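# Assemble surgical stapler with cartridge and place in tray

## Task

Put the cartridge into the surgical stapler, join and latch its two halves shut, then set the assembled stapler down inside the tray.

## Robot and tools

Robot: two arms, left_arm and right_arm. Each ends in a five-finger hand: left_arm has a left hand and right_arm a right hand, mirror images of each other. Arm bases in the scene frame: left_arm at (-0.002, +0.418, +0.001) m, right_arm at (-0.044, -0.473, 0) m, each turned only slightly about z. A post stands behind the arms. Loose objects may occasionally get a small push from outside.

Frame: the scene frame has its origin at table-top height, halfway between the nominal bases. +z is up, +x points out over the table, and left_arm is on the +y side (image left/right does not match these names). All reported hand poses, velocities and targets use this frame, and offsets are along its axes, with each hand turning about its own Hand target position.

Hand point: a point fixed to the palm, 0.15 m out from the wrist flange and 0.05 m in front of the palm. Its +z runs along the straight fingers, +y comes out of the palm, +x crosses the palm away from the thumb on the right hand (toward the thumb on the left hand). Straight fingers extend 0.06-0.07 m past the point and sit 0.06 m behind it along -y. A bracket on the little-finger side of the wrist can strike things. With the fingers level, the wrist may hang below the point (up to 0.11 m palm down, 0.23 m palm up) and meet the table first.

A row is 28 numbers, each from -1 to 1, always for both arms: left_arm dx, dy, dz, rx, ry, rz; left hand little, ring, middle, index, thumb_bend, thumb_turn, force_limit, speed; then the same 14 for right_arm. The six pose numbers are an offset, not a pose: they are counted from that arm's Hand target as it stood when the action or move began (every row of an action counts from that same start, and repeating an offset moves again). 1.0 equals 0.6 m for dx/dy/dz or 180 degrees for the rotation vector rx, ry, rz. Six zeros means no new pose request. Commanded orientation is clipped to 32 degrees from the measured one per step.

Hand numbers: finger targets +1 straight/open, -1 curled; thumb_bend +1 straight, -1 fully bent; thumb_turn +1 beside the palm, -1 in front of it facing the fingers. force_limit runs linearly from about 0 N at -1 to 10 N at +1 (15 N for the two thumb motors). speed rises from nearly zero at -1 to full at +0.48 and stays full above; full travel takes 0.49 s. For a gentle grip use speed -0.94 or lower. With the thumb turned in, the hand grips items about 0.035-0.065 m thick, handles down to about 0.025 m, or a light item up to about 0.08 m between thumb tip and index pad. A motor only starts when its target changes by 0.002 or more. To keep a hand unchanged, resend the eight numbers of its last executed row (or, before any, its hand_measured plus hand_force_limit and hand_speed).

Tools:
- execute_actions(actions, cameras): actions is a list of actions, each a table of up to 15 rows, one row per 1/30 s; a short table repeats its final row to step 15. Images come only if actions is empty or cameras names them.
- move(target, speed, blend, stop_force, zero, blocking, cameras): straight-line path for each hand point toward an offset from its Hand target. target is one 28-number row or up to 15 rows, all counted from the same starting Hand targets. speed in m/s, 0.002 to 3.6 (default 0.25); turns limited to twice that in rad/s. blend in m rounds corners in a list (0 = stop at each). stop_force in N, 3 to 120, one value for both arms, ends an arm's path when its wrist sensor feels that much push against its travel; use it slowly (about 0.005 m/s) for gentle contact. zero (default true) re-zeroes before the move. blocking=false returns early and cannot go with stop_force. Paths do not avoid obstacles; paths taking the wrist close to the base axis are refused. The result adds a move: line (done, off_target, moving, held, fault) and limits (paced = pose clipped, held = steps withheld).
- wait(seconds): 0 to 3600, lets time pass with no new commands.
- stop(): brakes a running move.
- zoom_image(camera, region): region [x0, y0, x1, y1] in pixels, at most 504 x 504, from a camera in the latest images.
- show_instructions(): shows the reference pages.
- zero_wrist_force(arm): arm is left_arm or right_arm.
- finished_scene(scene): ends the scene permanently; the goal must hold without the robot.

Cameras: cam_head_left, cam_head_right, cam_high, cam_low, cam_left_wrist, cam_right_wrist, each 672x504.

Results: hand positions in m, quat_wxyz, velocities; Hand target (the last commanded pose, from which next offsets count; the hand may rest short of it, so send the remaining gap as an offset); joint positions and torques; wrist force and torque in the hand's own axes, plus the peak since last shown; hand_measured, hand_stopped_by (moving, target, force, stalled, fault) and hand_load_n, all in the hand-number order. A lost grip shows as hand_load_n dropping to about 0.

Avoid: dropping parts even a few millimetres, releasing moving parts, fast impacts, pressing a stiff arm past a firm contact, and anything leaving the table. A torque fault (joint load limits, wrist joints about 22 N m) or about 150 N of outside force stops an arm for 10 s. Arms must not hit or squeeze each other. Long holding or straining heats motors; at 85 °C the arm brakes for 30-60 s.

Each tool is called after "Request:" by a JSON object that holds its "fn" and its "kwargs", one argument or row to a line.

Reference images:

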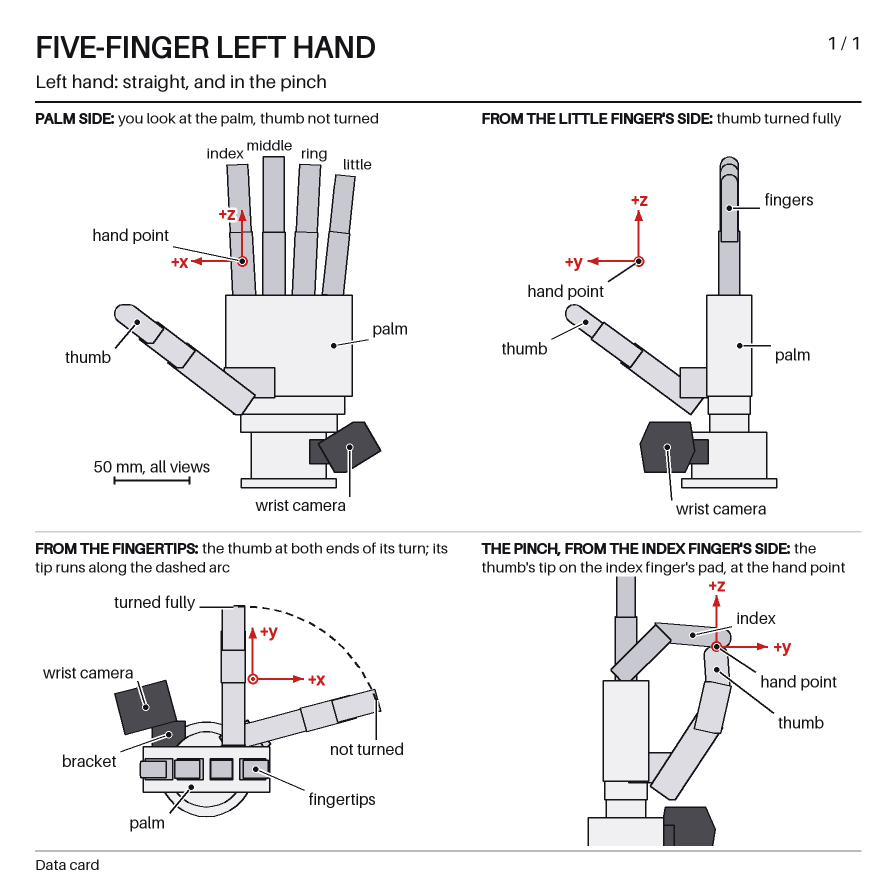

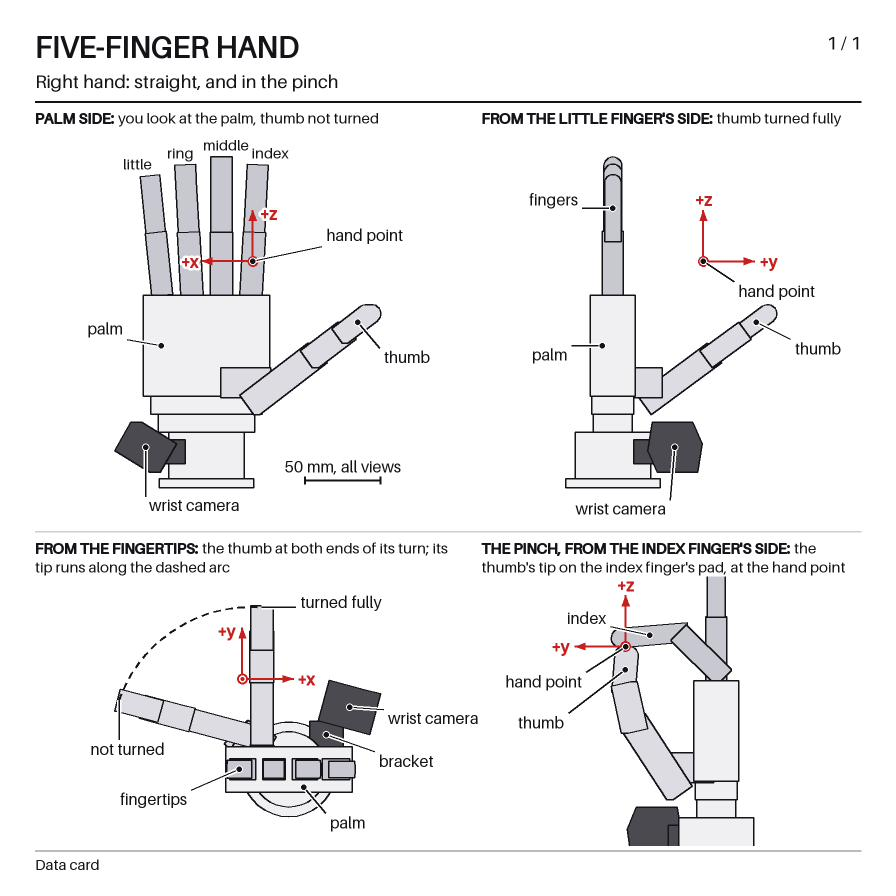

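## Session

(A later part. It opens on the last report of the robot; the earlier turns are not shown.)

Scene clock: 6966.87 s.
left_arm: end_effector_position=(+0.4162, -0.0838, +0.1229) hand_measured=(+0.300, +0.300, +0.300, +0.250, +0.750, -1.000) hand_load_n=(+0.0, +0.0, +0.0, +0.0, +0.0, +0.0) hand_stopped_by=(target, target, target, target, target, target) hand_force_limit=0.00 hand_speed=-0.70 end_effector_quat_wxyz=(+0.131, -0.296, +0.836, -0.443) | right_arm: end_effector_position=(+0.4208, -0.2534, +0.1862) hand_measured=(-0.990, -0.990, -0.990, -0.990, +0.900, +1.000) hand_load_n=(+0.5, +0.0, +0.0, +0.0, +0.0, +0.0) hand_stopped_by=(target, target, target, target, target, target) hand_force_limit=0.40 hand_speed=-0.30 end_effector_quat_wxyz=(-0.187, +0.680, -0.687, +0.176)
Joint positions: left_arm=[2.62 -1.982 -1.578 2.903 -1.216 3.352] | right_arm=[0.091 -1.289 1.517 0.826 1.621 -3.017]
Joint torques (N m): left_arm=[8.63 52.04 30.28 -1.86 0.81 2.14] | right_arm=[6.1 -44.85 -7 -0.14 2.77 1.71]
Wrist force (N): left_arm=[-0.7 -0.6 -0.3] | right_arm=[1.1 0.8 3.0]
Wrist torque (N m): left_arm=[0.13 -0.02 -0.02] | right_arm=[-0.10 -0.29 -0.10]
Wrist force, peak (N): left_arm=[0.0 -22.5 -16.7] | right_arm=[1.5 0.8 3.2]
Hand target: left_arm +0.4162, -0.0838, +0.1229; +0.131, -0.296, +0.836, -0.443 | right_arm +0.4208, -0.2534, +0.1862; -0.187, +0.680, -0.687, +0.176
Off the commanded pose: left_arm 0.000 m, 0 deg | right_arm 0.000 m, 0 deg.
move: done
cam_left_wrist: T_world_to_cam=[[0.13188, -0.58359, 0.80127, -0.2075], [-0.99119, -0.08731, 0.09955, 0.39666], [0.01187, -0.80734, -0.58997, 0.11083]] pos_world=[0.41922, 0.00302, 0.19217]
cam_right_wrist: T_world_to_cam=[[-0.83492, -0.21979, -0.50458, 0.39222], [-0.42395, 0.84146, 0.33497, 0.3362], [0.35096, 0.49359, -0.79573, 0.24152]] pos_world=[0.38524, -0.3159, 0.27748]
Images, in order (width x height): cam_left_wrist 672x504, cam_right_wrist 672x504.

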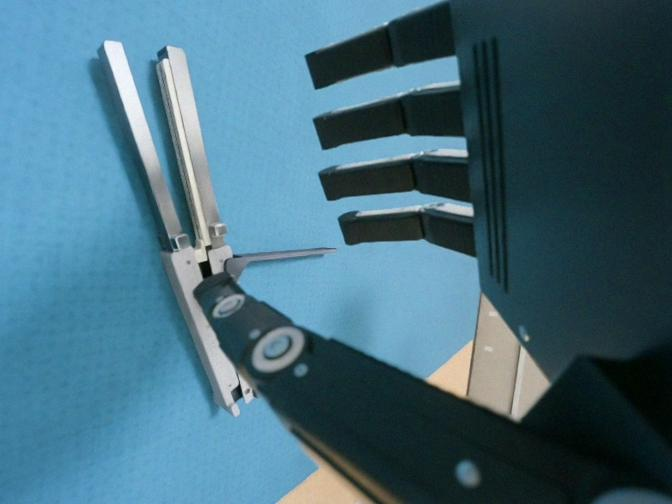

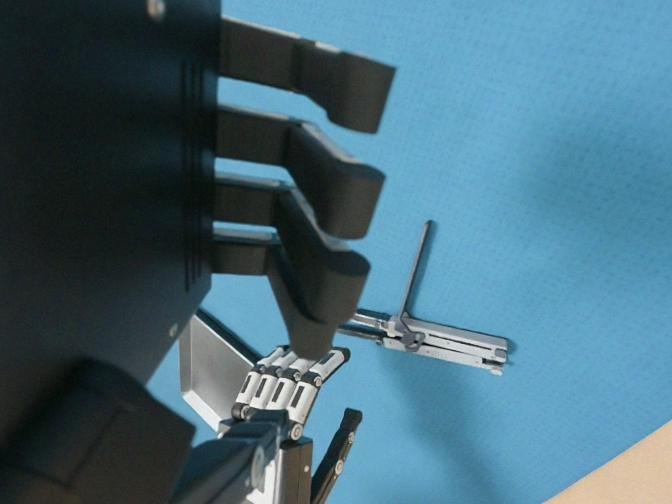

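Request:
{"fn": "move", "kwargs": {
  "target": [
    [-0.1703,-0.0937,0,0,0,-0.061,-1,0.3,0.3,0.25,0.75,-1,0.0,-0.7,0,0,0,0,0,0,-0.99,-0.99,-0.99,-0.99,0.9,1,0.4,-0.3]
  ],
  "speed": 0.15,
  "cameras": ["cam_right_wrist","cam_left_wrist"]
}}

Request:
{"fn": "zoom_image", "kwargs": {
  "camera": "cam_left_wrist",
  "region": [20, 20, 240, 280]
}}

Scene clock: 6999.43 s.
left_arm: end_effector_position=(+0.3140, -0.1401, +0.1230) hand_measured=(-1.000, +0.300, +0.300, +0.250, +0.750, -1.000) hand_load_n=(+0.0, +0.0, +0.0, +0.0, +0.0, +0.0) hand_stopped_by=(target, target, target, target, target, target) hand_force_limit=0.00 hand_speed=-0.70 end_effector_quat_wxyz=(+0.088, -0.215, +0.861, -0.453) | right_arm: end_effector_position=(+0.4208, -0.2534, +0.1862) hand_measured=(-0.990, -0.990, -0.990, -0.990, +0.900, +1.000) hand_load_n=(+0.0, +0.0, +0.0, +0.0, +0.0, +0.0) hand_stopped_by=(target, target, target, target, target, target) hand_force_limit=0.40 hand_speed=-0.30 end_effector_quat_wxyz=(-0.187, +0.680, -0.687, +0.176)
Joint positions: left_arm=[2.453 -1.959 -1.613 2.908 -1.196 3.368] | right_arm=[0.091 -1.289 1.517 0.826 1.621 -3.017]
Joint torques (N m): left_arm=[-5.69 14.37 29.89 -1.85 -1.22 -2.13] | right_arm=[5.77 -45.46 -6.91 0.19 2.71 1.65]
Wrist force (N): left_arm=[-0.5 -0.9 -0.4] | right_arm=[1.1 0.7 3.0]
Wrist torque (N m): left_arm=[0.08 -0.05 -0.10] | right_arm=[-0.11 -0.29 -0.11]
Wrist force, peak (N): left_arm=[-2.5 -1.0 -0.2] | right_arm=[1.6 1.1 3.0]
Hand target: left_arm +0.3140, -0.1401, +0.1229; +0.088, -0.215, +0.861, -0.453 | right_arm +0.4208, -0.2534, +0.1862; -0.187, +0.680, -0.687, +0.176
Off the commanded pose: left_arm 0.000 m, 0 deg | right_arm 0.000 m, 0 deg.
move: done
cam_left_wrist: T_world_to_cam=[[0.01829, -0.5981, 0.80121, -0.19326], [-0.98968, 0.10307, 0.09953, 0.31665], [-0.14211, -0.79476, -0.59005, 0.11684]] pos_world=[0.33352, -0.05537, 0.19226]
cam_right_wrist: T_world_to_cam=[[-0.83492, -0.21979, -0.50458, 0.39222], [-0.42395, 0.84146, 0.33497, 0.3362], [0.35096, 0.49359, -0.79573, 0.24152]] pos_world=[0.38524, -0.3159, 0.27748]
Images, in order (width x height): cam_left_wrist 672x504, cam_right_wrist 672x504.

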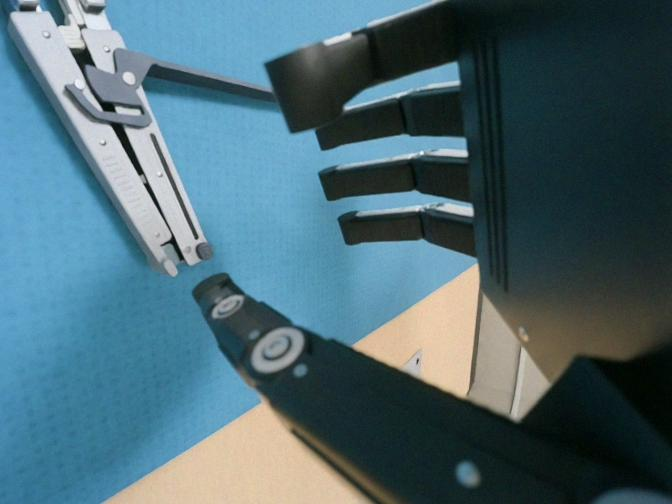

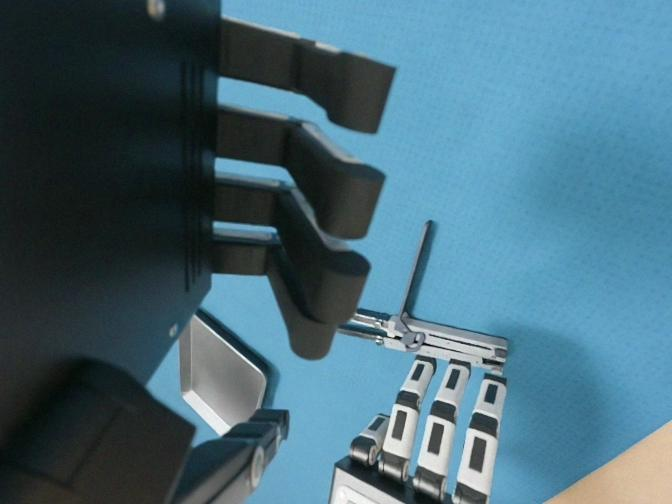

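Scaled by 1.938 from the camera's image (finer frame: 960x720).

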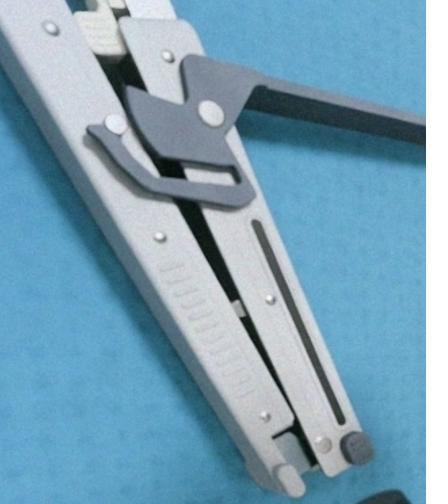

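Request:
{"fn": "move", "kwargs": {
  "target": [
    [-0.0053,0.0132,-0.05,0,0,-0.0194,-1,0.3,0.3,0.25,0.75,-1,0.0,-0.7,0,0,0,0,0,0,-0.99,-0.99,-0.99,-0.99,0.9,1,0.4,-0.3],
    [-0.0053,0.0132,-0.1498,0,0,-0.0194,-1,0.3,0.3,0.25,0.75,-1,0.0,-0.7,0,0,0,0,0,0,-0.99,-0.99,-0.99,-0.99,0.9,1,0.4,-0.3]
  ],
  "speed": 0.05,
  "stop_force": 7,
  "cameras": ["cam_left_wrist"]
}}

Request:
{"fn": "move", "kwargs": {
  "target": [0,0,0,0,0,0,-1,-0.25,-0.25,-0.25,0.3,-1,-0.45,-0.9,0,0,0,0,0,0,-0.99,-0.99,-0.99,-0.99,0.9,1,0.4,-0.3],
  "cameras": ["cam_left_wrist","cam_right_wrist"]
}}

Request:
{"fn": "zoom_image", "kwargs": {
  "camera": "cam_left_wrist",
  "region": [100, 0, 350, 310]
}}

Scene clock: 7021.17 s.
left_arm: end_effector_position=(+0.3109, -0.1321, +0.0331) hand_measured=(-1.000, +0.300, +0.300, +0.250, +0.750, -1.000) hand_load_n=(+0.0, +0.0, +0.0, +0.0, +0.0, +0.0) hand_stopped_by=(target, target, target, target, target, target) hand_force_limit=0.00 hand_speed=-0.70 end_effector_quat_wxyz=(+0.074, -0.188, +0.867, -0.456) | right_arm: end_effector_position=(+0.4208, -0.2534, +0.1862) hand_measured=(-0.990, -0.990, -0.990, -0.990, +0.900, +1.000) hand_load_n=(+0.0, +0.0, +0.0, +0.0, +0.0, +0.0) hand_stopped_by=(target, target, target, target, target, target) hand_force_limit=0.40 hand_speed=-0.30 end_effector_quat_wxyz=(-0.187, +0.680, -0.687, +0.176)
Joint positions: left_arm=[2.481 -2.065 -1.722 3.099 -1.127 3.428] | right_arm=[0.091 -1.289 1.517 0.826 1.621 -3.017]
Joint torques (N m): left_arm=[-4.94 16.37 7.63 0.99 -0.53 -2.08] | right_arm=[6.19 -45.18 -6.79 0.02 2.73 1.47]
Wrist force (N): left_arm=[-0.6 -0.9 -0.8] | right_arm=[0.8 0.7 2.9]
Wrist torque (N m): left_arm=[0.12 -0.02 -0.11] | right_arm=[-0.10 -0.24 -0.13]
Wrist force, peak (N): left_arm=[-0.6 -1.4 -0.4] | right_arm=[1.5 1.1 3.1]
Hand target: left_arm +0.3108, -0.1321, +0.0331; +0.074, -0.188, +0.867, -0.456 | right_arm +0.4208, -0.2534, +0.1862; -0.187, +0.680, -0.687, +0.176
Off the commanded pose: left_arm 0.000 m, 0 deg | right_arm 0.000 m, 0 deg.
move: done
cam_left_wrist: T_world_to_cam=[[-0.01816, -0.59813, 0.8012, -0.1051], [-0.98157, 0.16314, 0.09954, 0.32704], [-0.19024, -0.78462, -0.59006, 0.08594]] pos_world=[0.33545, -0.04878, 0.10236]

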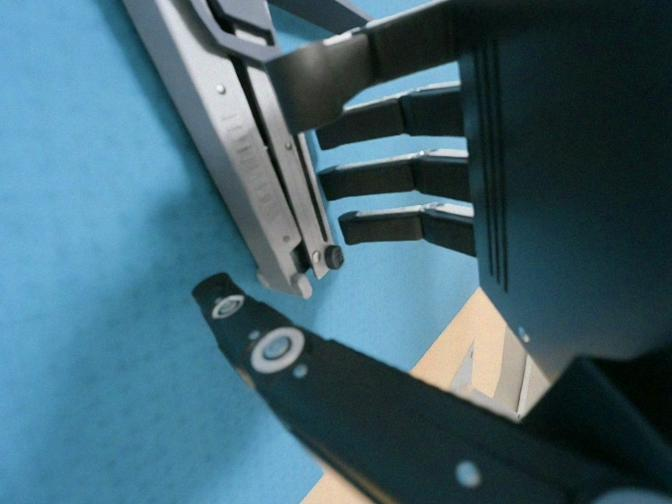

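Scene clock: 7022.83 s.
left_arm: end_effector_position=(+0.3108, -0.1321, +0.0331) hand_measured=(-1.000, -0.090, -0.070, -0.122, +0.564, -1.000) hand_load_n=(+0.0, +2.5, +2.5, +2.5, +5.5, +2.5) hand_stopped_by=(target, force, force, force, force, target) hand_force_limit=-0.45 hand_speed=-0.90 end_effector_quat_wxyz=(+0.074, -0.188, +0.867, -0.456) | right_arm: end_effector_position=(+0.4208, -0.2534, +0.1862) hand_measured=(-0.990, -0.990, -0.990, -0.990, +0.900, +1.000) hand_load_n=(+0.0, +0.0, +0.0, +0.0, +0.0, +0.0) hand_stopped_by=(target, target, target, target, target, target) hand_force_limit=0.40 hand_speed=-0.30 end_effector_quat_wxyz=(-0.187, +0.680, -0.687, +0.176)
Joint positions: left_arm=[2.481 -2.065 -1.722 3.099 -1.127 3.428] | right_arm=[0.091 -1.289 1.517 0.826 1.621 -3.017]
Joint torques (N m): left_arm=[-5.81 16.37 7.49 0.74 -0.8 -2.04] | right_arm=[5.57 -46.28 -7.36 0.17 2.78 1.53]
Wrist force (N): left_arm=[-0.3 -2.7 -1.7] | right_arm=[1.2 0.8 3.0]
Wrist torque (N m): left_arm=[-0.02 -0.06 -0.08] | right_arm=[-0.11 -0.30 -0.10]
Wrist force, peak (N): left_arm=[-0.6 -2.9 -1.2] | right_arm=[1.1 0.7 3.4]
Hand target: left_arm +0.3108, -0.1321, +0.0331; +0.074, -0.188, +0.867, -0.456 | right_arm +0.4208, -0.2534, +0.1862; -0.187, +0.680, -0.687, +0.176
Off the commanded pose: left_arm 0.000 m, 0 deg | right_arm 0.000 m, 0 deg.
move: done
cam_left_wrist: T_world_to_cam=[[-0.01816, -0.59813, 0.8012, -0.1051], [-0.98157, 0.16314, 0.09954, 0.32704], [-0.19024, -0.78462, -0.59006, 0.08594]] pos_world=[0.33545, -0.04878, 0.10236]
cam_right_wrist: T_world_to_cam=[[-0.83492, -0.21979, -0.50458, 0.39222], [-0.42395, 0.84146, 0.33497, 0.3362], [0.35096, 0.49359, -0.79573, 0.24152]] pos_world=[0.38524, -0.3159, 0.27748]

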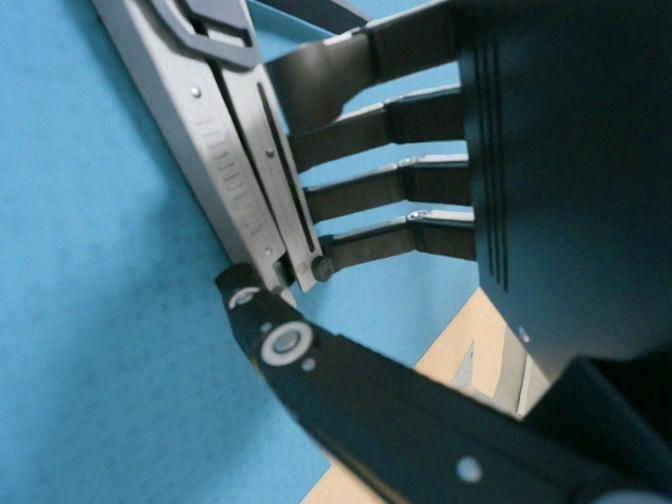

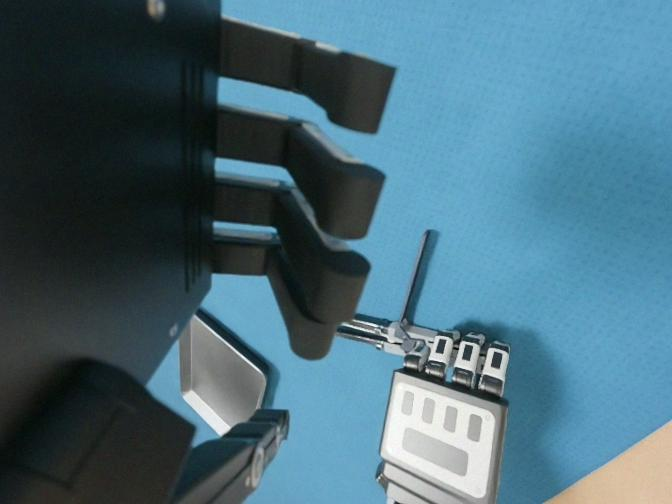

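Scaled by 1.626 from the camera's image (finer frame: 960x720).

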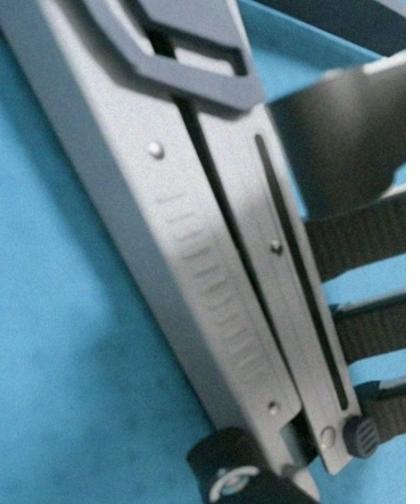

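Request:
{"fn": "zoom_image", "kwargs": {
  "camera": "cam_right_wrist",
  "region": [380, 310, 450, 362]
}}

Scaled by 7.200 from the camera's image (finer frame: 960x720).

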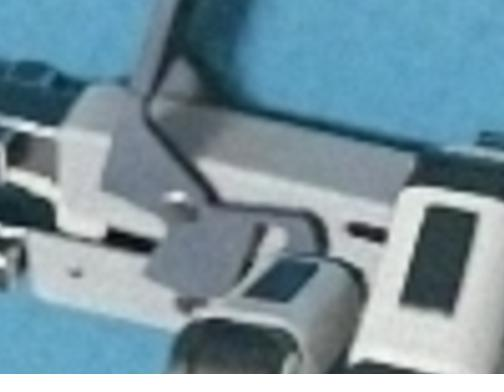

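Request:
{"fn": "move", "kwargs": {
  "target": [
    [0,0,0,0,0,0,-1,-0.25,-0.25,-0.25,0.3,-1,-0.45,-0.9,0,0,0.03,0,0,0,-0.99,-0.99,-0.99,0.98,0.6,-1,0.4,-0.3],
    [0,0,0,0,0,0,-1,-0.25,-0.25,-0.25,0.3,-1,-0.45,-0.9,-0.0555,0.0162,-0.0203,-0.0481,0.1602,0.166,-0.99,-0.99,-0.99,0.98,0.6,-1,0.4,-0.3]
  ],
  "speed": 0.2,
  "cameras": ["cam_right_wrist","cam_head_left"]
}}

Request:
{"fn": "move", "kwargs": {
  "target": [0,0,0,0,0,0,-1,-0.25,-0.25,-0.25,0.3,-1,-0.45,-0.9,0,0,-0.16,0,0,0,-0.99,-0.99,-0.99,0.98,0.6,-1,0.4,-0.3],
  "speed": 0.06,
  "stop_force": 8,
  "cameras": ["cam_right_wrist","cam_head_left"]
}}

Scene clock: 7052.40 s.
left_arm: end_effector_position=(+0.3108, -0.1321, +0.0331) hand_measured=(-1.000, -0.090, -0.070, -0.122, +0.564, -1.000) hand_load_n=(+0.0, +2.5, +2.5, +2.5, +5.5, +2.5) hand_stopped_by=(target, force, force, force, force, target) hand_force_limit=-0.45 hand_speed=-0.90 end_effector_quat_wxyz=(+0.074, -0.188, +0.867, -0.456) | right_arm: end_effector_position=(+0.3875, -0.2437, +0.1740) hand_measured=(-0.990, -0.990, -0.990, +0.980, +0.600, -1.000) hand_load_n=(+0.0, +0.0, +0.0, +0.0, +0.0, +0.0) hand_stopped_by=(target, target, target, target, target, target) hand_force_limit=0.40 hand_speed=-0.30 end_effector_quat_wxyz=(+0.000, +0.866, -0.501, +0.000)
Joint positions: left_arm=[2.481 -2.065 -1.722 3.099 -1.127 3.428] | right_arm=[0.155 -0.94 1.149 1.362 1.571 -3.473]
Joint torques (N m): left_arm=[-5.22 19.75 9.8 -1.33 -0.64 -2.11] | right_arm=[8.74 -22.14 -31.86 3.77 2.43 -1.48]
Wrist force (N): left_arm=[-0.4 -2.6 -1.6] | right_arm=[1.2 -0.1 2.8]
Wrist torque (N m): left_arm=[-0.01 -0.04 -0.09] | right_arm=[-0.25 -0.33 0.03]
Wrist force, peak (N): left_arm=[-0.4 -2.8 -1.7] | right_arm=[1.1 1.2 3.7]
Hand target: left_arm +0.3108, -0.1321, +0.0331; +0.074, -0.188, +0.867, -0.456 | right_arm +0.3875, -0.2437, +0.1740; +0.000, +0.866, -0.500, +0.000
Off the commanded pose: left_arm 0.000 m, 0 deg | right_arm 0.000 m, 0 deg.
move: done
cam_right_wrist: T_world_to_cam=[[-0.72562, -0.68776, -0.02141, 0.12001], [-0.60701, 0.62515, 0.49065, 0.30903], [-0.32406, 0.36902, -0.8711, 0.48314]] pos_world=[0.43123, -0.28894, 0.2718]
Images, in order (width x height): cam_head_left 672x504, cam_right_wrist 672x504.

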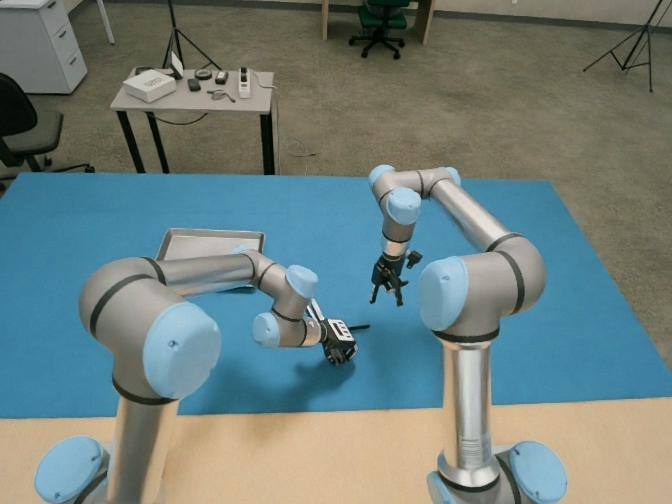

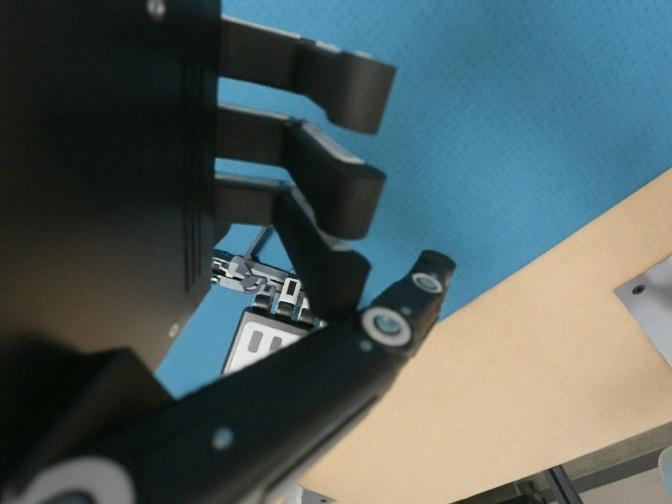

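Scene clock: 7055.10 s.
left_arm: end_effector_position=(+0.3108, -0.1321, +0.0331) hand_measured=(-1.000, -0.090, -0.070, -0.122, +0.564, -1.000) hand_load_n=(+0.0, +2.5, +2.5, +2.5, +5.0, +2.5) hand_stopped_by=(target, force, force, force, force, target) hand_force_limit=-0.45 hand_speed=-0.90 end_effector_quat_wxyz=(+0.074, -0.188, +0.867, -0.456) | right_arm: end_effector_position=(+0.3875, -0.2437, +0.0780) hand_measured=(-0.990, -0.990, -0.990, +0.980, +0.600, -1.000) hand_load_n=(+0.0, +0.0, +0.0, +0.0, +0.0, +0.0) hand_stopped_by=(target, target, target, target, target, target) hand_force_limit=0.40 hand_speed=-0.30 end_effector_quat_wxyz=(+0.000, +0.866, -0.500, +0.000)
Joint positions: left_arm=[2.481 -2.065 -1.722 3.099 -1.127 3.428] | right_arm=[0.156 -0.865 1.28 1.157 1.571 -3.473]
Joint torques (N m): left_arm=[-5.93 22.27 11.39 -1.69 -0.72 -2.08] | right_arm=[1.2 -22.5 -4.31 0.99 -1.73 -0.72]
Wrist force (N): left_arm=[-0.4 -2.6 -1.6] | right_arm=[1.4 -0.2 3.1]
Wrist torque (N m): left_arm=[-0.01 -0.05 -0.09] | right_arm=[-0.28 -0.34 0.04]
Wrist force, peak (N): left_arm=[-0.2 -2.8 -1.7] | right_arm=[1.3 -0.3 3.6]
Hand target: left_arm +0.3108, -0.1321, +0.0331; +0.074, -0.188, +0.867, -0.456 | right_arm +0.3875, -0.2437, +0.0780; +0.000, +0.866, -0.500, +0.000
Off the commanded pose: left_arm 0.000 m, 0 deg | right_arm 0.000 m, 0 deg.
move: done
cam_right_wrist: T_world_to_cam=[[-0.72544, -0.68796, -0.02107, 0.11775], [-0.60702, 0.62506, 0.49075, 0.35614], [-0.32444, 0.3688, -0.87105, 0.39952]] pos_world=[0.43123, -0.28894, 0.1757]
Images, in order (width x height): cam_head_left 672x504, cam_right_wrist 672x504.

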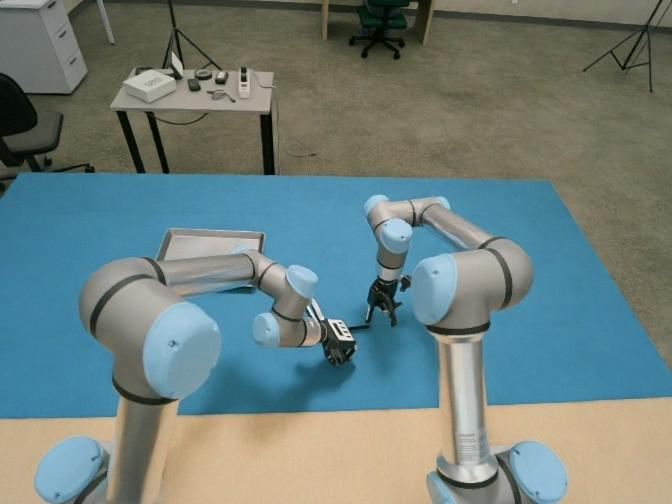

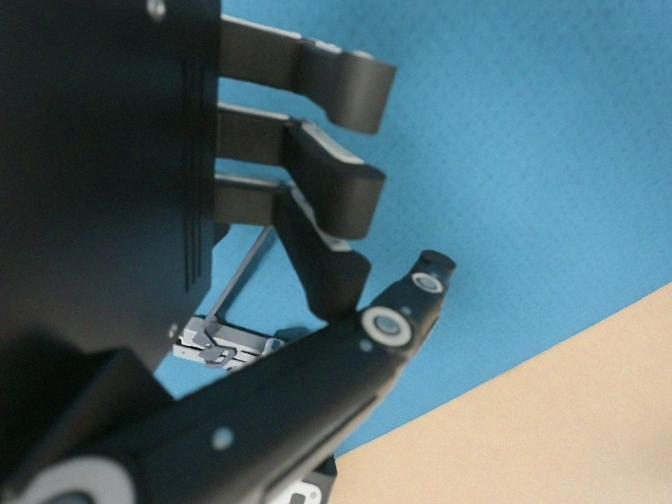

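Request:
{"fn": "move", "kwargs": {
  "target": [
    [0,0,0,0,0,0,-1,-0.25,-0.25,-0.25,0.3,-1,-0.45,-0.9,-0.0258,-0.0093,0,0,0,0,-0.99,-0.99,-0.99,0.98,0.6,-1,0.4,-0.3],
    [0,0,0,0,0,0,-1,-0.25,-0.25,-0.25,0.3,-1,-0.45,-0.9,-0.0527,-0.0152,0,0,0,0,-0.99,-0.99,-0.99,0.98,0.6,-1,0.4,-0.3],
    [0,0,0,0,0,0,-1,-0.25,-0.25,-0.25,0.3,-1,-0.45,-0.9,-0.08,-0.017,0,0,0,0,-0.99,-0.99,-0.99,0.98,0.6,-1,0.4,-0.3]
  ],
  "speed": 0.015,
  "blend": 0.004,
  "stop_force": 6,
  "cameras": ["cam_right_wrist","cam_left_wrist"]
}}

Request:
{"fn": "zoom_image", "kwargs": {
  "camera": "cam_left_wrist",
  "region": [80, 0, 330, 310]
}}

Scene clock: 7072.83 s.
left_arm: end_effector_position=(+0.3108, -0.1321, +0.0331) hand_measured=(-1.000, -0.090, -0.070, -0.120, +0.564, -1.000) hand_load_n=(+0.0, +1.5, +2.0, +3.5, +5.5, +0.0) hand_stopped_by=(target, force, force, force, force, target) hand_force_limit=-0.45 hand_speed=-0.90 end_effector_quat_wxyz=(+0.074, -0.188, +0.867, -0.456) | right_arm: end_effector_position=(+0.3395, -0.2539, +0.0780) hand_measured=(-0.990, -0.990, -0.990, +0.980, +0.600, -1.000) hand_load_n=(+0.0, +0.0, +0.0, +0.0, +0.0, +0.0) hand_stopped_by=(target, target, target, target, target, target) hand_force_limit=0.40 hand_speed=-0.30 end_effector_quat_wxyz=(+0.000, +0.866, -0.500, +0.000)
Joint positions: left_arm=[2.481 -2.065 -1.722 3.099 -1.127 3.428] | right_arm=[0.154 -0.972 1.464 1.079 1.571 -3.475]
Joint torques (N m): left_arm=[-3.81 26.35 14.18 -2.48 -0.51 -2.01] | right_arm=[5.76 -55.85 -4.34 0.83 1.1 1.36]
Wrist force (N): left_arm=[-0.8 -3.3 -1.2] | right_arm=[1.1 0.1 2.8]
Wrist torque (N m): left_arm=[-0.08 0.02 -0.02] | right_arm=[-0.20 -0.30 -0.01]
Wrist force, peak (N): left_arm=[2.6 -2.0 -3.5] | right_arm=[3.6 -4.7 3.3]
Hand target: left_arm +0.3108, -0.1321, +0.0331; +0.074, -0.188, +0.867, -0.456 | right_arm +0.3395, -0.2539, +0.0780; +0.000, +0.866, -0.500, +0.000
Off the commanded pose: left_arm 0.000 m, 0 deg | right_arm 0.000 m, 0 deg.
move: done
cam_left_wrist: T_world_to_cam=[[-0.01816, -0.59813, 0.8012, -0.1051], [-0.98157, 0.16314, 0.09954, 0.32704], [-0.19024, -0.78462, -0.59006, 0.08594]] pos_world=[0.33545, -0.04878, 0.10236]
cam_right_wrist: T_world_to_cam=[[-0.72544, -0.68796, -0.02107, 0.07591], [-0.60702, 0.62506, 0.49075, 0.33338], [-0.32444, 0.3688, -0.87105, 0.38771]] pos_world=[0.38323, -0.29914, 0.1757]
Images, in order (width x height): cam_left_wrist 672x504, cam_right_wrist 672x504.

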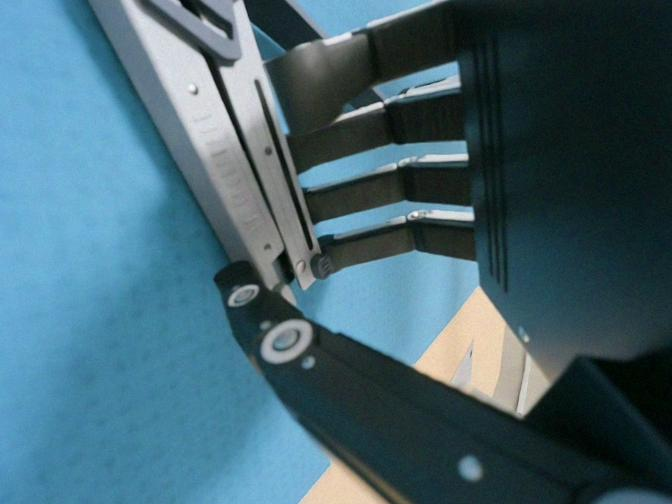

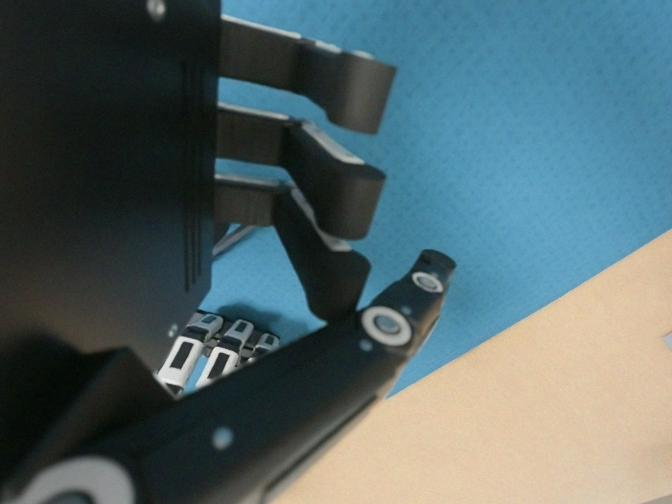

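Scaled by 1.626 from the camera's image (finer frame: 960x720).

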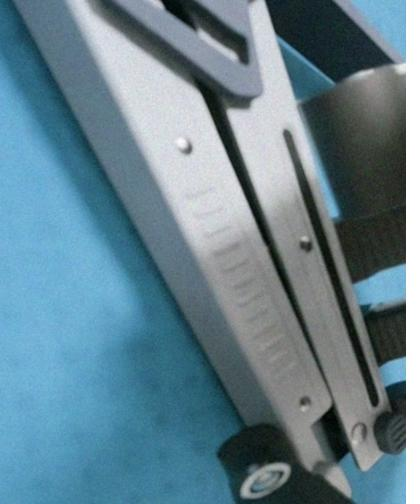

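Request:
{"fn": "move", "kwargs": {
  "target": [
    [0,0,0,0,0,0,-1,-0.25,-0.25,-0.25,0.3,-1,-0.45,-0.9,-0.0273,0.0018,0,0,0,0,-0.99,-0.99,-0.99,0.98,0.6,-1,0.4,-0.3],
    [0,0,0,0,0,0,-1,-0.25,-0.25,-0.25,0.3,-1,-0.45,-0.9,-0.0542,0.0077,0,0,0,0,-0.99,-0.99,-0.99,0.98,0.6,-1,0.4,-0.3]
  ],
  "speed": 0.015,
  "blend": 0.004,
  "stop_force": 6,
  "cameras": ["cam_right_wrist","cam_left_wrist"]
}}

Request:
{"fn": "zoom_image", "kwargs": {
  "camera": "cam_left_wrist",
  "region": [80, 0, 330, 310]
}}

Scene clock: 7083.63 s.
left_arm: end_effector_position=(+0.3108, -0.1321, +0.0331) hand_measured=(-1.000, -0.090, -0.070, -0.122, +0.564, -1.000) hand_load_n=(+0.0, +2.0, +1.0, +1.0, +6.0, +0.0) hand_stopped_by=(target, force, force, force, force, target) hand_force_limit=-0.45 hand_speed=-0.90 end_effector_quat_wxyz=(+0.074, -0.188, +0.867, -0.456) | right_arm: end_effector_position=(+0.3070, -0.2493, +0.0780) hand_measured=(-0.990, -0.990, -0.990, +0.980, +0.600, -1.000) hand_load_n=(+0.0, +0.0, +0.0, +0.5, +0.0, +0.0) hand_stopped_by=(target, target, target, target, target, target) hand_force_limit=0.40 hand_speed=-0.30 end_effector_quat_wxyz=(+0.000, +0.866, -0.500, +0.000)
Joint positions: left_arm=[2.481 -2.065 -1.722 3.099 -1.127 3.428] | right_arm=[0.177 -1.029 1.56 1.041 1.571 -3.451]
Joint torques (N m): left_arm=[5.56 29.64 17.56 1.03 -0.4 -1.91] | right_arm=[12.16 -52.78 -3.36 1.36 -4.19 1.63]
Wrist force (N): left_arm=[0.3 -3.2 -6.8] | right_arm=[6.7 -0.5 2.5]
Wrist torque (N m): left_arm=[-0.03 -0.11 -0.01] | right_arm=[-0.20 -0.31 0.24]
Wrist force, peak (N): left_arm=[0.4 -3.0 -7.0] | right_arm=[7.3 0.0 2.9]
Hand target: left_arm +0.3108, -0.1321, +0.0331; +0.074, -0.188, +0.867, -0.456 | right_arm +0.3070, -0.2493, +0.0780; +0.000, +0.866, -0.500, +0.000
Off the commanded pose: left_arm 0.000 m, 0 deg | right_arm 0.000 m, 0 deg.
move: done
cam_left_wrist: T_world_to_cam=[[-0.01816, -0.59813, 0.8012, -0.1051], [-0.98157, 0.16314, 0.09954, 0.32704], [-0.19024, -0.78462, -0.59006, 0.08594]] pos_world=[0.33545, -0.04878, 0.10236]
cam_right_wrist: T_world_to_cam=[[-0.72544, -0.68796, -0.02107, 0.0555], [-0.60702, 0.62506, 0.49075, 0.31078], [-0.32444, 0.3688, -0.87105, 0.37546]] pos_world=[0.35073, -0.29454, 0.1757]
Images, in order (width x height): cam_left_wrist 672x504, cam_right_wrist 672x504.

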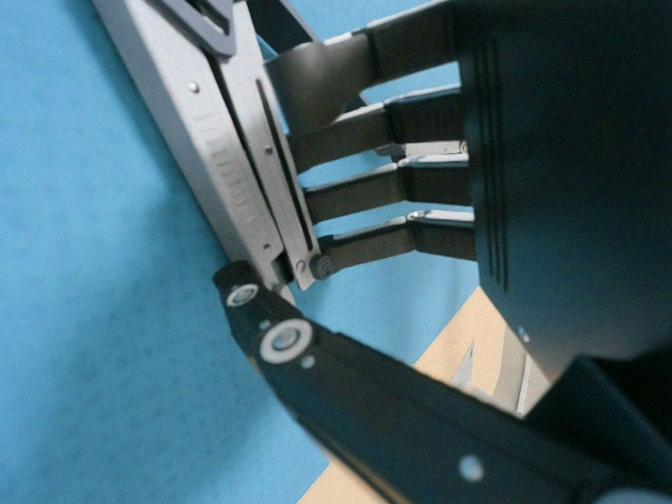

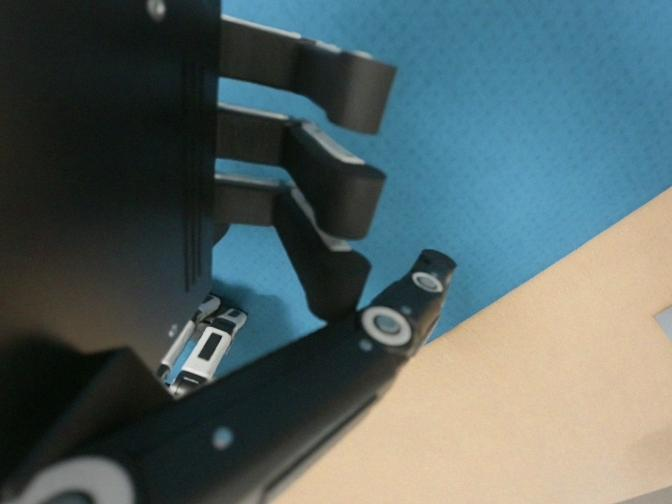

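Scaled by 1.626 from the camera's image (finer frame: 960x720).

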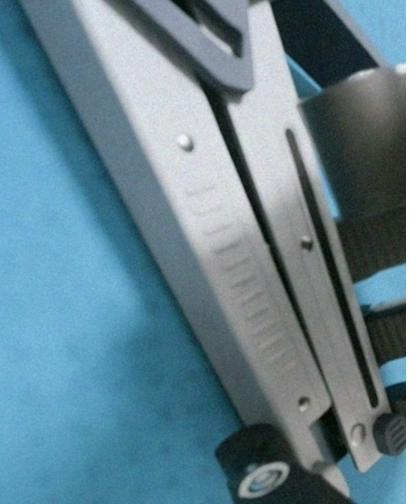

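Request:
{"fn": "move", "kwargs": {
  "target": [
    [0,0,0,0,0,0,-1,-0.25,-0.25,-0.25,0.3,-1,-0.45,-0.9,0.01,-0.03,0,0,0,0,-0.99,-0.99,-0.99,0.98,0.6,-1,0.4,-0.3]
  ],
  "speed": 0.03,
  "cameras": ["cam_right_wrist","cam_left_wrist"]
}}

Scene clock: 7095.00 s.
left_arm: end_effector_position=(+0.3108, -0.1321, +0.0331) hand_measured=(-1.000, -0.090, -0.070, -0.120, +0.564, -1.000) hand_load_n=(+0.0, +1.0, +1.5, +3.5, +5.0, +0.5) hand_stopped_by=(target, force, force, force, force, target) hand_force_limit=-0.45 hand_speed=-0.90 end_effector_quat_wxyz=(+0.074, -0.188, +0.867, -0.456) | right_arm: end_effector_position=(+0.3130, -0.2671, +0.0780) hand_measured=(-0.990, -0.990, -0.990, +0.980, +0.600, -1.000) hand_load_n=(+0.0, +0.0, +0.0, +0.0, +0.0, +0.0) hand_stopped_by=(target, target, target, target, target, target) hand_force_limit=0.40 hand_speed=-0.30 end_effector_quat_wxyz=(+0.000, +0.866, -0.500, +0.000)
Joint positions: left_arm=[2.481 -2.065 -1.722 3.099 -1.127 3.428] | right_arm=[0.136 -1.035 1.57 1.037 1.571 -3.492]
Joint torques (N m): left_arm=[9.12 32.11 18.4 -2.45 -0.49 -2.02] | right_arm=[-8.79 -52.88 -3.05 0.86 2.39 -1.33]
Wrist force (N): left_arm=[-0.8 -2.9 -1.5] | right_arm=[0.9 -0.1 3.0]
Wrist torque (N m): left_arm=[-0.03 -0.01 -0.09] | right_arm=[-0.25 -0.27 -0.03]
Wrist force, peak (N): left_arm=[0.4 -3.4 -7.0] | right_arm=[6.9 -0.7 2.8]
Hand target: left_arm +0.3108, -0.1321, +0.0331; +0.074, -0.188, +0.867, -0.456 | right_arm +0.3130, -0.2673, +0.0780; +0.000, +0.866, -0.500, +0.000
Off the commanded pose: left_arm 0.000 m, 0 deg | right_arm 0.000 m, 0 deg.
move: done
cam_left_wrist: T_world_to_cam=[[-0.01816, -0.59813, 0.8012, -0.1051], [-0.98157, 0.16314, 0.09954, 0.32704], [-0.19024, -0.78462, -0.59006, 0.08594]] pos_world=[0.33545, -0.04878, 0.10236]
cam_right_wrist: T_world_to_cam=[[-0.72544, -0.68796, -0.02107, 0.04761], [-0.60702, 0.62506, 0.49075, 0.32554], [-0.32444, 0.3688, -0.87105, 0.38398]] pos_world=[0.35673, -0.31234, 0.1757]
Images, in order (width x height): cam_left_wrist 672x504, cam_right_wrist 672x504.

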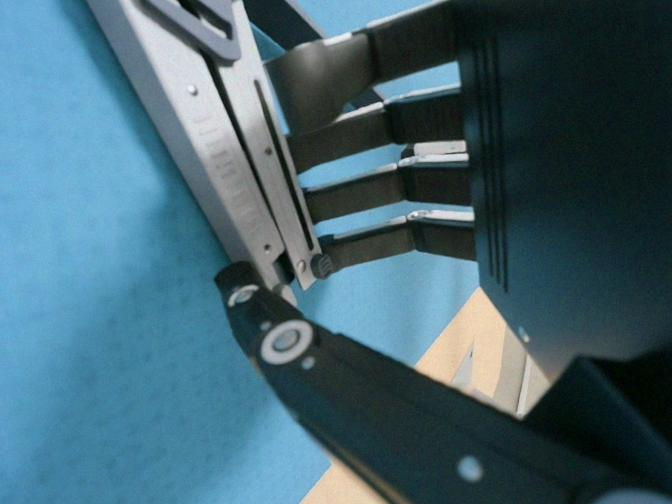

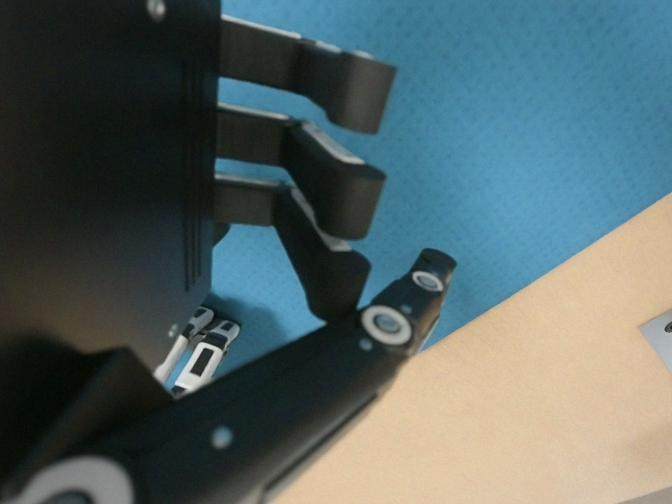

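Request:
{"fn": "move", "kwargs": {
  "target": [
    [0,0,0,0,0,0,-1,-0.25,-0.25,-0.25,0.3,-1,-0.45,-0.9,0,0,0.11,0,0,0,-0.99,-0.99,-0.99,0.98,0.6,-1,0.4,-0.3],
    [0,0,0,0,0,0,-1,-0.25,-0.25,-0.25,0.3,-1,-0.45,-0.9,0.1797,0.0232,0.18,0.0481,-0.1602,-0.166,-0.99,-0.99,-0.99,-0.99,0.9,1,0.4,-0.3]
  ],
  "speed": 0.2,
  "blend": 0.01,
  "cameras": ["cam_right_wrist","cam_left_wrist"]
}}

Request:
{"fn": "zoom_image", "kwargs": {
  "camera": "cam_right_wrist",
  "region": [360, 290, 500, 390]
}}

Scene clock: 7105.57 s.
left_arm: end_effector_position=(+0.3108, -0.1321, +0.0331) hand_measured=(-1.000, -0.090, -0.070, -0.120, +0.564, -1.000) hand_load_n=(+0.0, +1.0, +2.0, +3.5, +5.5, +1.0) hand_stopped_by=(target, force, force, force, force, target) hand_force_limit=-0.45 hand_speed=-0.90 end_effector_quat_wxyz=(+0.074, -0.188, +0.867, -0.456) | right_arm: end_effector_position=(+0.4208, -0.2533, +0.1860) hand_measured=(-0.990, -0.990, -0.990, -0.990, +0.900, +1.000) hand_load_n=(+0.0, +0.0, +0.0, +0.0, +0.0, +0.0) hand_stopped_by=(target, target, target, target, target, target) hand_force_limit=0.40 hand_speed=-0.30 end_effector_quat_wxyz=(-0.187, +0.680, -0.687, +0.176)
Joint positions: left_arm=[2.481 -2.065 -1.722 3.099 -1.127 3.428] | right_arm=[0.091 -1.289 1.517 0.826 1.621 -3.017]
Joint torques (N m): left_arm=[9.6 36.08 21.69 -2.33 -0.39 -1.92] | right_arm=[5.92 -45.87 -7.01 0.42 2.47 1.92]
Wrist force (N): left_arm=[-0.9 -2.9 -1.8] | right_arm=[1.1 0.8 2.7]
Wrist torque (N m): left_arm=[-0.01 -0.02 -0.09] | right_arm=[-0.10 -0.28 -0.11]
Wrist force, peak (N): left_arm=[-0.9 -3.3 -1.7] | right_arm=[1.1 0.2 4.3]
Hand target: left_arm +0.3108, -0.1321, +0.0331; +0.074, -0.188, +0.867, -0.456 | right_arm +0.4208, -0.2533, +0.1860; -0.187, +0.680, -0.687, +0.176
Off the commanded pose: left_arm 0.000 m, 0 deg | right_arm 0.000 m, 0 deg.
move: done
cam_left_wrist: T_world_to_cam=[[-0.01816, -0.59813, 0.8012, -0.1051], [-0.98157, 0.16314, 0.09954, 0.32704], [-0.19024, -0.78462, -0.59006, 0.08594]] pos_world=[0.33545, -0.04878, 0.10236]
cam_right_wrist: T_world_to_cam=[[-0.83492, -0.21979, -0.50458, 0.3922], [-0.42395, 0.84146, 0.33497, 0.33615], [0.35096, 0.49359, -0.79573, 0.24139]] pos_world=[0.38524, -0.3158, 0.27738]
Images, in order (width x height): cam_left_wrist 672x504, cam_right_wrist 672x504.

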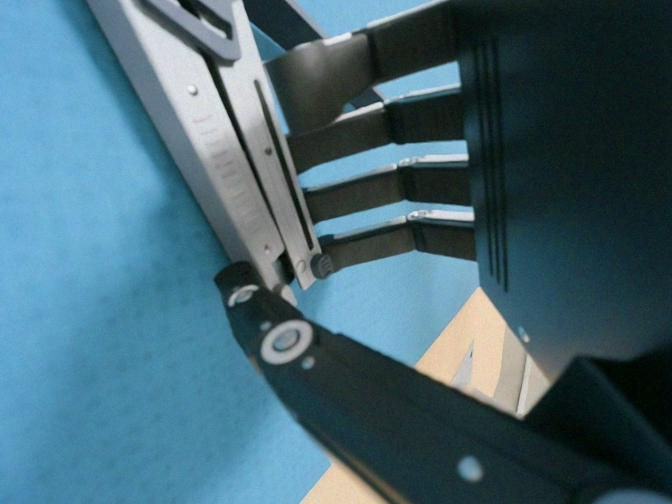

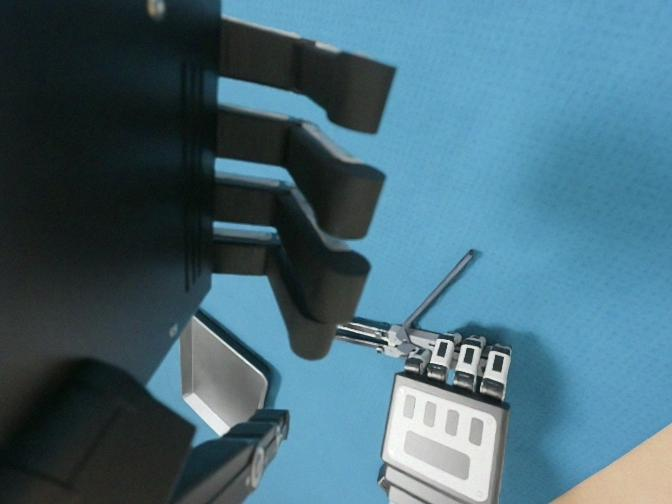

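Scaled by 3.600 from the camera's image (finer frame: 960x720).

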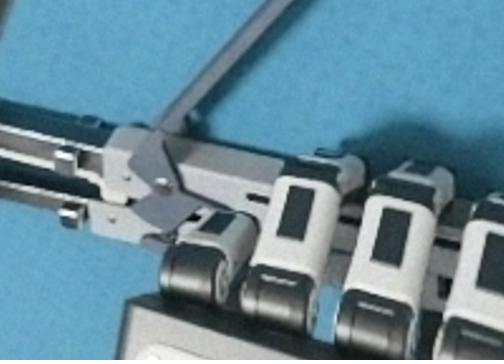

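Request:
{"fn": "move", "kwargs": {
  "target": [
    [0,0,0,0,0,0,-1,0.3,0.3,0.25,0.75,-1,0.0,-0.7,0,0,0,0,0,0,-0.99,-0.99,-0.99,-0.99,0.9,1,0.4,-0.3],
    [0,0,0.15,0,0,0,-1,0.3,0.3,0.25,0.75,-1,0.0,-0.7,0,0,0,0,0,0,-0.99,-0.99,-0.99,-0.99,0.9,1,0.4,-0.3]
  ],
  "speed": 0.1,
  "cameras": ["cam_left_wrist","cam_right_wrist"]
}}

Request:
{"fn": "zoom_image", "kwargs": {
  "camera": "cam_left_wrist",
  "region": [20, 20, 240, 280]
}}

Request:
{"fn": "zoom_image", "kwargs": {
  "camera": "cam_right_wrist",
  "region": [320, 240, 540, 390]
}}

Scene clock: 7119.43 s.
left_arm: end_effector_position=(+0.3108, -0.1321, +0.1229) hand_measured=(-1.000, +0.300, +0.300, +0.250, +0.750, -1.000) hand_load_n=(+0.0, -0.5, +0.0, +0.0, +0.0, +0.0) hand_stopped_by=(target, target, target, target, target, target) hand_force_limit=0.00 hand_speed=-0.70 end_effector_quat_wxyz=(+0.074, -0.188, +0.867, -0.456) | right_arm: end_effector_position=(+0.4208, -0.2533, +0.1860) hand_measured=(-0.990, -0.990, -0.990, -0.990, +0.900, +1.000) hand_load_n=(+0.0, +0.0, +0.0, +0.0, +0.0, -0.5) hand_stopped_by=(target, target, target, target, target, target) hand_force_limit=0.40 hand_speed=-0.30 end_effector_quat_wxyz=(-0.187, +0.680, -0.687, +0.176)
Joint positions: left_arm=[2.481 -1.956 -1.622 2.89 -1.127 3.428] | right_arm=[0.091 -1.289 1.517 0.826 1.621 -3.017]
Joint torques (N m): left_arm=[9.23 50.34 29.39 -1.99 1.02 2.29] | right_arm=[5.92 -45.66 -10.92 1.32 1 1.73]
Wrist force (N): left_arm=[-0.6 -0.9 -0.6] | right_arm=[1.1 0.8 2.6]
Wrist torque (N m): left_arm=[0.11 -0.03 -0.09] | right_arm=[-0.09 -0.27 -0.11]
Wrist force, peak (N): left_arm=[-1.0 -3.1 -1.8] | right_arm=[1.2 0.8 3.2]
Hand target: left_arm +0.3108, -0.1321, +0.1231; +0.074, -0.188, +0.867, -0.456 | right_arm +0.4208, -0.2533, +0.1860; -0.187, +0.680, -0.687, +0.176
Off the commanded pose: left_arm 0.000 m, 0 deg | right_arm 0.000 m, 0 deg.
move: done
cam_left_wrist: T_world_to_cam=[[-0.0182, -0.59805, 0.80125, -0.17712], [-0.98157, 0.16318, 0.0995, 0.3181], [-0.19025, -0.78467, -0.59, 0.13898]] pos_world=[0.33545, -0.04878, 0.19226]
cam_right_wrist: T_world_to_cam=[[-0.83492, -0.21979, -0.50458, 0.3922], [-0.42395, 0.84146, 0.33497, 0.33615], [0.35096, 0.49359, -0.79573, 0.24139]] pos_world=[0.38524, -0.3158, 0.27738]

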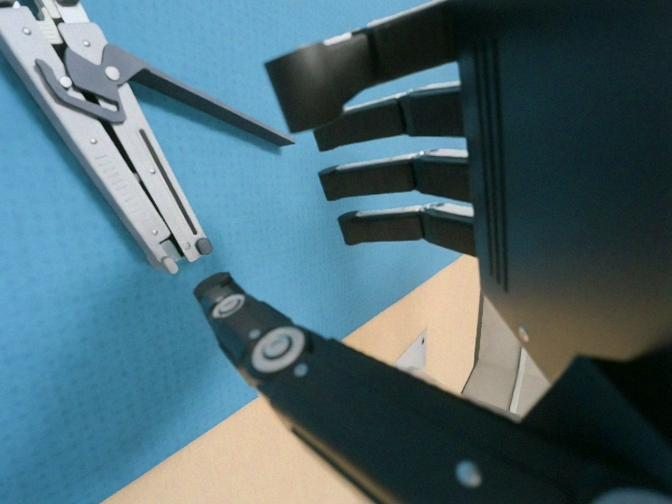

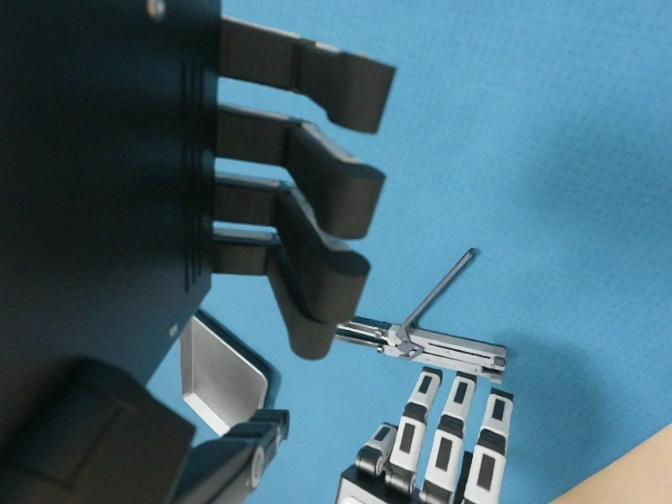

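Scaled by 1.938 from the camera's image (finer frame: 960x720).

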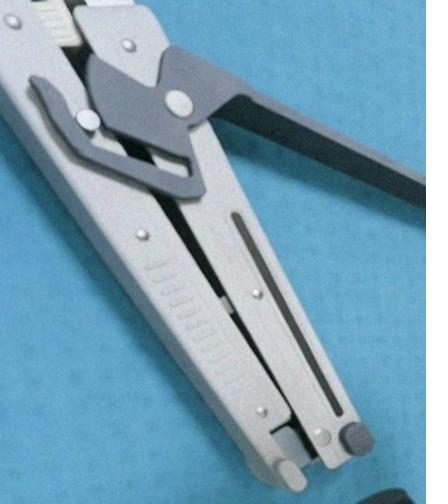

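Scaled by 2.291 from the camera's image (finer frame: 960x720).

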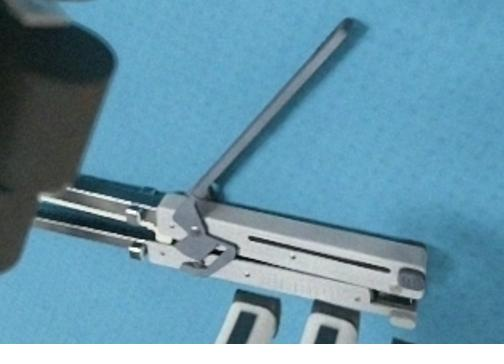

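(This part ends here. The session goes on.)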